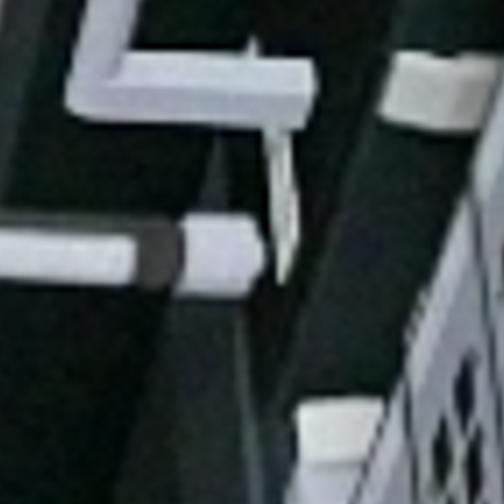

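Call:
move(
  target=[
    [0,0,-0.05,0,0,0,-1,-1,1,-1,1,-1,0,-0.1,0,0,0,0,0,0,-1,-1,-1,-1,1,-1,0,-0.5],
    [0.06467,-0.13533,-0.06,0,0,-0.5,-1,-1,1,-1,1,-1,0,-0.1,0,0,0,0,0,0,-1,-1,-1,-1,1,-1,0,-0.5],
    [-0.07067,-0.2,-0.06,0,0,-1,-1,-1,1,-1,1,-1,0,-0.1,0,0,0,0,0,0,-1,-1,-1,-1,1,-1,0,-0.5],
    [-0.13533,-0.06467,-0.06,0,0,0.5,-1,-1,1,-1,1,-1,0,-0.1,0,0,0,0,0,0,-1,-1,-1,-1,1,-1,0,-0.5],
    [0,0,-0.06,0,0,0,-1,-1,1,-1,1,-1,0,-0.1,0,0,0,0,0,0,-1,-1,-1,-1,1,-1,0,-0.5],
    [0.06467,-0.13533,-0.06,0,0,-0.5,-1,-1,1,-1,1,-1,0,-0.1,0,0,0,0,0,0,-1,-1,-1,-1,1,-1,0,-0.5],
    [-0.07067,-0.2,-0.06,0,0,-1,-1,-1,1,-1,1,-1,0,-0.1,0,0,0,0,0,0,-1,-1,-1,-1,1,-1,0,-0.5],
    [-0.13533,-0.06467,-0.06,0,0,0.5,-1,-1,1,-1,1,-1,0,-0.1,0,0,0,0,0,0,-1,-1,-1,-1,1,-1,0,-0.5],
    [-0.086,-0.0066,-0.05,0,0,0.2667,-1,-1,1,-1,1,-1,0,-0.1,0,0,0,0,0,0,-1,-1,-1,-1,1,-1,0,-0.5],
    [-0.086,-0.0066,-0.006,0,0,0.2667,-1,-1,1,-1,1,-1,0,-0.1,0,0,0,0,0,0,-1,-1,-1,-1,1,-1,0,-0.5],
  ],
  speed=[0.15,0.9,0.9,0.9,0.9,0.9,0.9,0.9,0.9,0.15],
  blend=[0.005,0.02,0.02,0.02,0.02,0.02,0.02,0.02,0.003,0],
)

Call:
move(
  target=[0,0,0.02,0,0,0,-1,-1,1,-1,1,-1,0,-0.1,0,0,0,0,0,0,-1,-1,-1,-1,1,-1,0,-0.5],
  speed=0.005,
  stop_force=7,
)

Call:
move(
  target=[
    [-0.02156,0.00516,0,0,0,0.06667,-1,-1,1,-1,1,-1,0,-0.1,0,0,0,0,0,0,-1,-1,-1,-1,1,-1,0,-0.5],
    [-0.04373,0.00573,0,0,0,0.13333,-1,-1,1,-1,1,-1,0,-0.1,0,0,0,0,0,0,-1,-1,-1,-1,1,-1,0,-0.5],
    [-0.06553,0.00167,0.0001,0,0,0.2,-1,-1,1,-1,1,-1,0,-0.1,0,0,0,0,0,0,-1,-1,-1,-1,1,-1,0,-0.5],
    [-0.086,-0.00683,0.0001,0,0,0.26667,-1,-1,1,-1,1,-1,0,-0.1,0,0,0,0,0,0,-1,-1,-1,-1,1,-1,0,-0.5],
    [-0.10427,-0.0194,0.0001,0,0,0.33333,-1,-1,1,-1,1,-1,0,-0.1,0,0,0,0,0,0,-1,-1,-1,-1,1,-1,0,-0.5],
    [-0.11952,-0.0355,0.0002,0,0,0.4,-1,-1,1,-1,1,-1,0,-0.1,0,0,0,0,0,0,-1,-1,-1,-1,1,-1,0,-0.5],
    [-0.13109,-0.05441,0.0002,0,0,0.46667,-1,-1,1,-1,1,-1,0,-0.1,0,0,0,0,0,0,-1,-1,-1,-1,1,-1,0,-0.5],
    [-0.13847,-0.07532,0.0002,0,0,0.53333,-1,-1,1,-1,1,-1,0,-0.1,0,0,0,0,0,0,-1,-1,-1,-1,1,-1,0,-0.5],
    [-0.14135,-0.0973,0.0003,0,0,0.6,-1,-1,1,-1,1,-1,0,-0.1,0,0,0,0,0,0,-1,-1,-1,-1,1,-1,0,-0.5],
    [-0.1396,-0.1194,0.0003,0,0,0.66667,-1,-1,1,-1,1,-1,0,-0.1,0,0,0,0,0,0,-1,-1,-1,-1,1,-1,0,-0.5],
    [-0.13329,-0.14066,0.0003,0,0,0.73333,-1,-1,1,-1,1,-1,0,-0.1,0,0,0,0,0,0,-1,-1,-1,-1,1,-1,0,-0.5],
    [-0.12269,-0.16014,0.0004,0,0,0.8,-1,-1,1,-1,1,-1,0,-0.1,0,0,0,0,0,0,-1,-1,-1,-1,1,-1,0,-0.5],
    [-0.10828,-0.17699,0.0004,0,0,0.86667,-1,-1,1,-1,1,-1,0,-0.1,0,0,0,0,0,0,-1,-1,-1,-1,1,-1,0,-0.5],
    [-0.09068,-0.19047,0.0004,0,0,0.93333,-1,-1,1,-1,1,-1,0,-0.1,0,0,0,0,0,0,-1,-1,-1,-1,1,-1,0,-0.5],
    [-0.07067,-0.2,0.0005,0,0,1,-1,-1,1,-1,1,-1,0,-0.1,0,0,0,0,0,0,-1,-1,-1,-1,1,-1,0,-0.5],
  ],
  speed=0.4,
  blend=[0.002,0.002,0.002,0.002,0.002,0.002,0.002,0.002,0.002,0.002,0.002,0.002,0.002,0.002,0],
)

Scene clock: 308.50 s.
left_arm: end_effector_position=(+0.5804, -0.2501, +0.5623) hand_measured=(-1.000, -1.000, +1.000, -1.000, +1.000, -1.000) hand_load_n=(+0.0, +0.0, +0.0, +0.0, +0.0, +0.0) hand_stopped_by=(target, target, target, target, target, target) hand_force_limit=0.00 hand_speed=-0.10 end_effector_quat_wxyz=(+0.493, +0.528, +0.471, +0.507) | right_arm: end_effector_position=(+0.3974, -0.2074, +0.3321) hand_measured=(-1.000, -1.000, -1.000, -1.000, +1.000, -1.000) hand_load_n=(+0.0, +0.0, +0.0, +0.0, +0.0, +0.0) hand_stopped_by=(target, target, target, target, target, target) hand_force_limit=0.00 hand_speed=-0.50 end_effector_quat_wxyz=(-0.428, +0.892, +0.022, -0.143)
Joint positions: left_arm=[2.783 -1.594 -1.516 3.109 -1.887 -6.214] | right_arm=[-0.835 -0.879 1.003 2.345 1.26 0.536]
Joint torques (N m): left_arm=[-0.19 18.77 26.98 1.55 -2.24 -1.77] | right_arm=[3.96 -41.14 -16.13 2.72 -0.48 1.85]
Wrist force (N): left_arm=[-0.2 -0.5 -1.6] | right_arm=[-0.1 -0.3 0.2]
Wrist torque (N m): left_arm=[0.05 -0.21 0.23] | right_arm=[-0.02 -0.02 0.02]
Wrist force, peak (N): left_arm=[-1.2 1.2 -5.0] | right_arm=[0.1 -0.7 -0.3]
Hand target: left_arm +0.5805, -0.2501, +0.5623; +0.493, +0.528, +0.471, +0.507 | right_arm +0.3974, -0.2074, +0.3321; -0.428, +0.892, +0.022, -0.143
Off the commanded pose: left_arm 0.000 m, 0 deg | right_arm 0.000 m, 0 deg.
move: done

Scene clock: 310.27 s.
left_arm: end_effector_position=(+0.5842, -0.2503, +0.5623) hand_measured=(-1.000, -1.000, +1.000, -1.000, +1.000, -1.000) hand_load_n=(+0.0, +0.0, +0.0, +0.0, -0.5, +0.0) hand_stopped_by=(target, target, target, target, target, target) hand_force_limit=0.00 hand_speed=-0.10 end_effector_quat_wxyz=(+0.493, +0.528, +0.471, +0.507) | right_arm: end_effector_position=(+0.3974, -0.2074, +0.3321) hand_measured=(-1.000, -1.000, -1.000, -1.000, +1.000, -1.000) hand_load_n=(+0.0, +0.0, +0.0, +0.0, +0.0, +0.0) hand_stopped_by=(target, target, target, target, target, target) hand_force_limit=0.00 hand_speed=-0.50 end_effector_quat_wxyz=(-0.428, +0.892, +0.022, -0.143)
Joint positions: left_arm=[2.786 -1.601 -1.508 3.109 -1.884 -6.214] | right_arm=[-0.835 -0.879 1.003 2.345 1.26 0.536]
Joint torques (N m): left_arm=[-7.2 30.54 11.88 3.69 -2.92 -0.69] | right_arm=[3.62 -39.82 -16.77 2.88 -0.62 1.97]
Wrist force (N): left_arm=[0.3 -0.9 -9.7] | right_arm=[0.0 -0.3 0.0]
Wrist torque (N m): left_arm=[0.50 -0.40 0.27] | right_arm=[-0.02 -0.02 0.03]
Wrist force, peak (N): left_arm=[0.8 -1.2 -14.6] | right_arm=[0.2 -0.6 -0.1]
Hand target: left_arm +0.5842, -0.2503, +0.5623; +0.493, +0.528, +0.471, +0.507 (not the last commanded pose) | right_arm +0.3974, -0.2074, +0.3321; -0.428, +0.892, +0.022, -0.143
Off the commanded pose: left_arm 0.008 m, 0 deg | right_arm 0.000 m, 0 deg.
move: contact (left_arm)

Scene clock: 314.73 s.
left_arm: end_effector_position=(+0.5830, -0.2842, +0.4398) hand_measured=(-1.000, -1.000, +1.000, -1.000, +1.000, -1.000) hand_load_n=(+0.0, +0.0, +0.5, +0.0, +0.0, +0.0) hand_stopped_by=(target, target, target, target, target, target) hand_force_limit=0.00 hand_speed=-0.10 end_effector_quat_wxyz=(+0.506, -0.471, +0.527, -0.493) end_effector_velocity=(+0.000, +0.000, +0.000) end_effector_angular_velocity=(+0.005, +0.000, +0.000) | right_arm: end_effector_position=(+0.3974, -0.2074, +0.3321) hand_measured=(-1.000, -1.000, -1.000, -1.000, +1.000, -1.000) hand_load_n=(+0.0, +0.0, +0.0, +0.0, +0.0, +0.0) hand_stopped_by=(target, target, target, target, target, target) hand_force_limit=0.00 hand_speed=-0.50 end_effector_quat_wxyz=(-0.428, +0.892, +0.022, -0.143)
Joint positions: left_arm=[2.832 -1.575 -1.531 3.105 -1.838 -3.072] | right_arm=[-0.835 -0.879 1.003 2.345 1.26 0.536]
Joint velocities: left_arm=[0 0 0 0 0 0.005] | right_arm=[within noise]
Joint torques (N m): left_arm=[-4.83 9.03 8.57 2.06 -3.8 2.88] | right_arm=[4.06 -40.97 -17.81 2.84 -0.59 1.97]
Wrist force (N): left_arm=[0.9 -4.8 -11.3] | right_arm=[-0.1 -0.4 0.3]
Wrist torque (N m): left_arm=[0.79 -0.13 -0.07] | right_arm=[-0.05 -0.02 0.01]
Wrist force, peak (N): left_arm=[4.9 -3.8 -14.6] | right_arm=[0.0 -0.7 -0.2]
Hand target: left_arm +0.5830, -0.2842, +0.4397; +0.507, -0.471, +0.528, -0.493 | right_arm +0.3974, -0.2074, +0.3321; -0.428, +0.892, +0.022, -0.143
Off the commanded pose: left_arm 0.000 m, 0 deg | right_arm 0.000 m, 0 deg.
move: done

Call:
move(
  target=[
    [-0.02156,0.00516,0,0,0,0.06667,-1,-1,1,-1,1,-1,0,-0.1,0,0,0,0,0,0,-1,-1,-1,-1,1,-1,0,-0.5],
    [-0.04373,0.00573,0,0,0,0.13333,-1,-1,1,-1,1,-1,0,-0.1,0,0,0,0,0,0,-1,-1,-1,-1,1,-1,0,-0.5],
    [-0.06553,0.00167,0,0,0,0.2,-1,-1,1,-1,1,-1,0,-0.1,0,0,0,0,0,0,-1,-1,-1,-1,1,-1,0,-0.5],
    [-0.086,-0.00683,0.0001,0,0,0.26667,-1,-1,1,-1,1,-1,0,-0.1,0,0,0,0,0,0,-1,-1,-1,-1,1,-1,0,-0.5],
    [-0.10427,-0.0194,0.0001,0,0,0.33333,-1,-1,1,-1,1,-1,0,-0.1,0,0,0,0,0,0,-1,-1,-1,-1,1,-1,0,-0.5],
    [-0.11952,-0.0355,0.0001,0,0,0.4,-1,-1,1,-1,1,-1,0,-0.1,0,0,0,0,0,0,-1,-1,-1,-1,1,-1,0,-0.5],
    [-0.13109,-0.05441,0.0002,0,0,0.46667,-1,-1,1,-1,1,-1,0,-0.1,0,0,0,0,0,0,-1,-1,-1,-1,1,-1,0,-0.5],
    [-0.13847,-0.07532,0.0002,0,0,0.53333,-1,-1,1,-1,1,-1,0,-0.1,0,0,0,0,0,0,-1,-1,-1,-1,1,-1,0,-0.5],
    [-0.14135,-0.0973,0.0002,0,0,0.6,-1,-1,1,-1,1,-1,0,-0.1,0,0,0,0,0,0,-1,-1,-1,-1,1,-1,0,-0.5],
    [-0.1396,-0.1194,0.0002,0,0,0.66667,-1,-1,1,-1,1,-1,0,-0.1,0,0,0,0,0,0,-1,-1,-1,-1,1,-1,0,-0.5],
    [-0.13329,-0.14066,0.0003,0,0,0.73333,-1,-1,1,-1,1,-1,0,-0.1,0,0,0,0,0,0,-1,-1,-1,-1,1,-1,0,-0.5],
    [-0.12269,-0.16014,0.0003,0,0,0.8,-1,-1,1,-1,1,-1,0,-0.1,0,0,0,0,0,0,-1,-1,-1,-1,1,-1,0,-0.5],
    [-0.10828,-0.17699,0.0003,0,0,0.86667,-1,-1,1,-1,1,-1,0,-0.1,0,0,0,0,0,0,-1,-1,-1,-1,1,-1,0,-0.5],
    [-0.09068,-0.19047,0.0003,0,0,0.93333,-1,-1,1,-1,1,-1,0,-0.1,0,0,0,0,0,0,-1,-1,-1,-1,1,-1,0,-0.5],
    [-0.07067,-0.2,0.0003,0,0,1,-1,-1,1,-1,1,-1,0,-0.1,0,0,0,0,0,0,-1,-1,-1,-1,1,-1,0,-0.5],
  ],
  speed=0.4,
  blend=[0.002,0.002,0.002,0.002,0.002,0.002,0.002,0.002,0.002,0.002,0.002,0.002,0.002,0.002,0],
)

Call:
move(
  target=[
    [-0.02156,0.00516,0,0,0,0.06667,-1,-1,1,-1,1,-1,0,-0.1,0,0,0,0,0,0,-1,-1,-1,-1,1,-1,0,-0.5],
    [-0.04373,0.00573,0,0,0,0.13333,-1,-1,1,-1,1,-1,0,-0.1,0,0,0,0,0,0,-1,-1,-1,-1,1,-1,0,-0.5],
    [-0.06553,0.00167,0,0,0,0.2,-1,-1,1,-1,1,-1,0,-0.1,0,0,0,0,0,0,-1,-1,-1,-1,1,-1,0,-0.5],
    [-0.086,-0.00683,0.0001,0,0,0.26667,-1,-1,1,-1,1,-1,0,-0.1,0,0,0,0,0,0,-1,-1,-1,-1,1,-1,0,-0.5],
    [-0.10427,-0.0194,0.0001,0,0,0.33333,-1,-1,1,-1,1,-1,0,-0.1,0,0,0,0,0,0,-1,-1,-1,-1,1,-1,0,-0.5],
    [-0.11952,-0.0355,0.0001,0,0,0.4,-1,-1,1,-1,1,-1,0,-0.1,0,0,0,0,0,0,-1,-1,-1,-1,1,-1,0,-0.5],
    [-0.13109,-0.05441,0.0002,0,0,0.46667,-1,-1,1,-1,1,-1,0,-0.1,0,0,0,0,0,0,-1,-1,-1,-1,1,-1,0,-0.5],
    [-0.13847,-0.07532,0.0002,0,0,0.53333,-1,-1,1,-1,1,-1,0,-0.1,0,0,0,0,0,0,-1,-1,-1,-1,1,-1,0,-0.5],
    [-0.14135,-0.0973,0.0002,0,0,0.6,-1,-1,1,-1,1,-1,0,-0.1,0,0,0,0,0,0,-1,-1,-1,-1,1,-1,0,-0.5],
    [-0.1396,-0.1194,0.0002,0,0,0.66667,-1,-1,1,-1,1,-1,0,-0.1,0,0,0,0,0,0,-1,-1,-1,-1,1,-1,0,-0.5],
    [-0.13329,-0.14066,0.0003,0,0,0.73333,-1,-1,1,-1,1,-1,0,-0.1,0,0,0,0,0,0,-1,-1,-1,-1,1,-1,0,-0.5],
    [-0.12269,-0.16014,0.0003,0,0,0.8,-1,-1,1,-1,1,-1,0,-0.1,0,0,0,0,0,0,-1,-1,-1,-1,1,-1,0,-0.5],
    [-0.10828,-0.17699,0.0003,0,0,0.86667,-1,-1,1,-1,1,-1,0,-0.1,0,0,0,0,0,0,-1,-1,-1,-1,1,-1,0,-0.5],
    [-0.09068,-0.19047,0.0003,0,0,0.93333,-1,-1,1,-1,1,-1,0,-0.1,0,0,0,0,0,0,-1,-1,-1,-1,1,-1,0,-0.5],
    [-0.07067,-0.2,0.0003,0,0,1,-1,-1,1,-1,1,-1,0,-0.1,0,0,0,0,0,0,-1,-1,-1,-1,1,-1,0,-0.5],
  ],
  speed=0.4,
  blend=[0.002,0.002,0.002,0.002,0.002,0.002,0.002,0.002,0.002,0.002,0.002,0.002,0.002,0.002,0],
  cameras=["cam_high"],
)

Call:
zoom_image(
  camera="cam_high",
  region=[445, 95, 495, 145],
)

Scene clock: 319.73 s.
left_arm: end_effector_position=(+0.5847, -0.2503, +0.5623) hand_measured=(-1.000, -1.000, +1.000, -1.000, +1.000, -1.000) hand_load_n=(+0.0, +0.0, +0.0, +0.0, +0.0, +0.0) hand_stopped_by=(target, target, target, target, target, target) hand_force_limit=0.00 hand_speed=-0.10 end_effector_quat_wxyz=(+0.493, +0.527, +0.471, +0.506) | right_arm: end_effector_position=(+0.3974, -0.2074, +0.3321) hand_measured=(-1.000, -1.000, -1.000, -1.000, +1.000, -1.000) hand_load_n=(+0.0, +0.0, +0.0, +0.0, +0.0, +0.0) hand_stopped_by=(target, target, target, target, target, target) hand_force_limit=0.00 hand_speed=-0.50 end_effector_quat_wxyz=(-0.428, +0.892, +0.022, -0.143)
Joint positions: left_arm=[2.786 -1.602 -1.507 3.109 -1.884 0.069] | right_arm=[-0.835 -0.879 1.003 2.345 1.26 0.536]
Joint torques (N m): left_arm=[9.45 32.25 19.53 1.11 3.1 2.61] | right_arm=[4.27 -41.42 -17.13 2.57 -0.53 1.97]
Wrist force (N): left_arm=[-1.7 -0.6 -3.9] | right_arm=[0.0 -0.4 0.0]
Wrist torque (N m): left_arm=[0.20 -0.08 0.11] | right_arm=[-0.03 -0.03 0.02]
Wrist force, peak (N): left_arm=[0.7 -7.2 -11.4] | right_arm=[0.0 -0.7 -0.3]
Hand target: left_arm +0.5847, -0.2503, +0.5623; +0.493, +0.528, +0.471, +0.507 | right_arm +0.3974, -0.2074, +0.3321; -0.428, +0.892, +0.022, -0.143
Off the commanded pose: left_arm 0.000 m, 0 deg | right_arm 0.000 m, 0 deg.
move: done

Scene clock: 324.20 s.
left_arm: end_effector_position=(+0.5834, -0.2842, +0.4398) hand_measured=(-1.000, -1.000, +1.000, -1.000, +1.000, -1.000) hand_load_n=(+0.0, +0.0, +0.0, +0.0, +0.0, +0.0) hand_stopped_by=(target, target, target, target, target, target) hand_force_limit=0.00 hand_speed=-0.10 end_effector_quat_wxyz=(+0.506, -0.471, +0.527, -0.493) end_effector_velocity=(+0.000, +0.000, +0.000) end_effector_angular_velocity=(+0.005, +0.000, +0.000) | right_arm: end_effector_position=(+0.3974, -0.2074, +0.3321) hand_measured=(-1.000, -1.000, -1.000, -1.000, +1.000, -1.000) hand_load_n=(+0.0, +0.0, +0.0, +0.0, +0.0, +0.0) hand_stopped_by=(target, target, target, target, target, target) hand_force_limit=0.00 hand_speed=-0.50 end_effector_quat_wxyz=(-0.428, +0.892, +0.022, -0.143)
Joint positions: left_arm=[2.832 -1.575 -1.53 3.105 -1.837 3.211] | right_arm=[-0.835 -0.879 1.003 2.345 1.26 0.536]
Joint velocities: left_arm=[0 -0.001 0 0.001 0 0.005] | right_arm=[within noise]
Joint torques (N m): left_arm=[-10.26 14.23 10.83 2.72 -2.41 2.77] | right_arm=[4.89 -41.81 -17.24 2.75 -0.32 1.94]
Wrist force (N): left_arm=[-3.6 -0.4 -4.0] | right_arm=[-0.1 -0.3 0.0]
Wrist torque (N m): left_arm=[0.41 -0.10 -0.43] | right_arm=[-0.03 -0.01 0.01]
Wrist force, peak (N): left_arm=[-2.3 -7.6 -8.9] | right_arm=[-0.1 -0.6 0.1]
Hand target: left_arm +0.5834, -0.2842, +0.4397; +0.507, -0.471, +0.528, -0.493 | right_arm +0.3974, -0.2074, +0.3321; -0.428, +0.892, +0.022, -0.143
Off the commanded pose: left_arm 0.000 m, 0 deg | right_arm 0.000 m, 0 deg.
move: done

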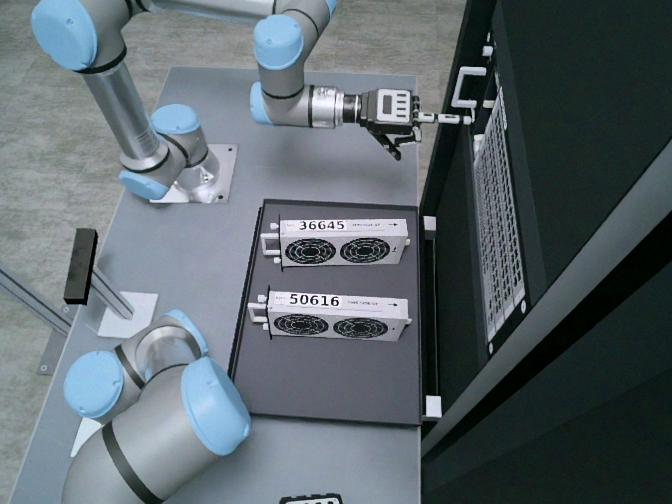

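Scaled by 10.080 from the camera's image (finer frame: 960x720).

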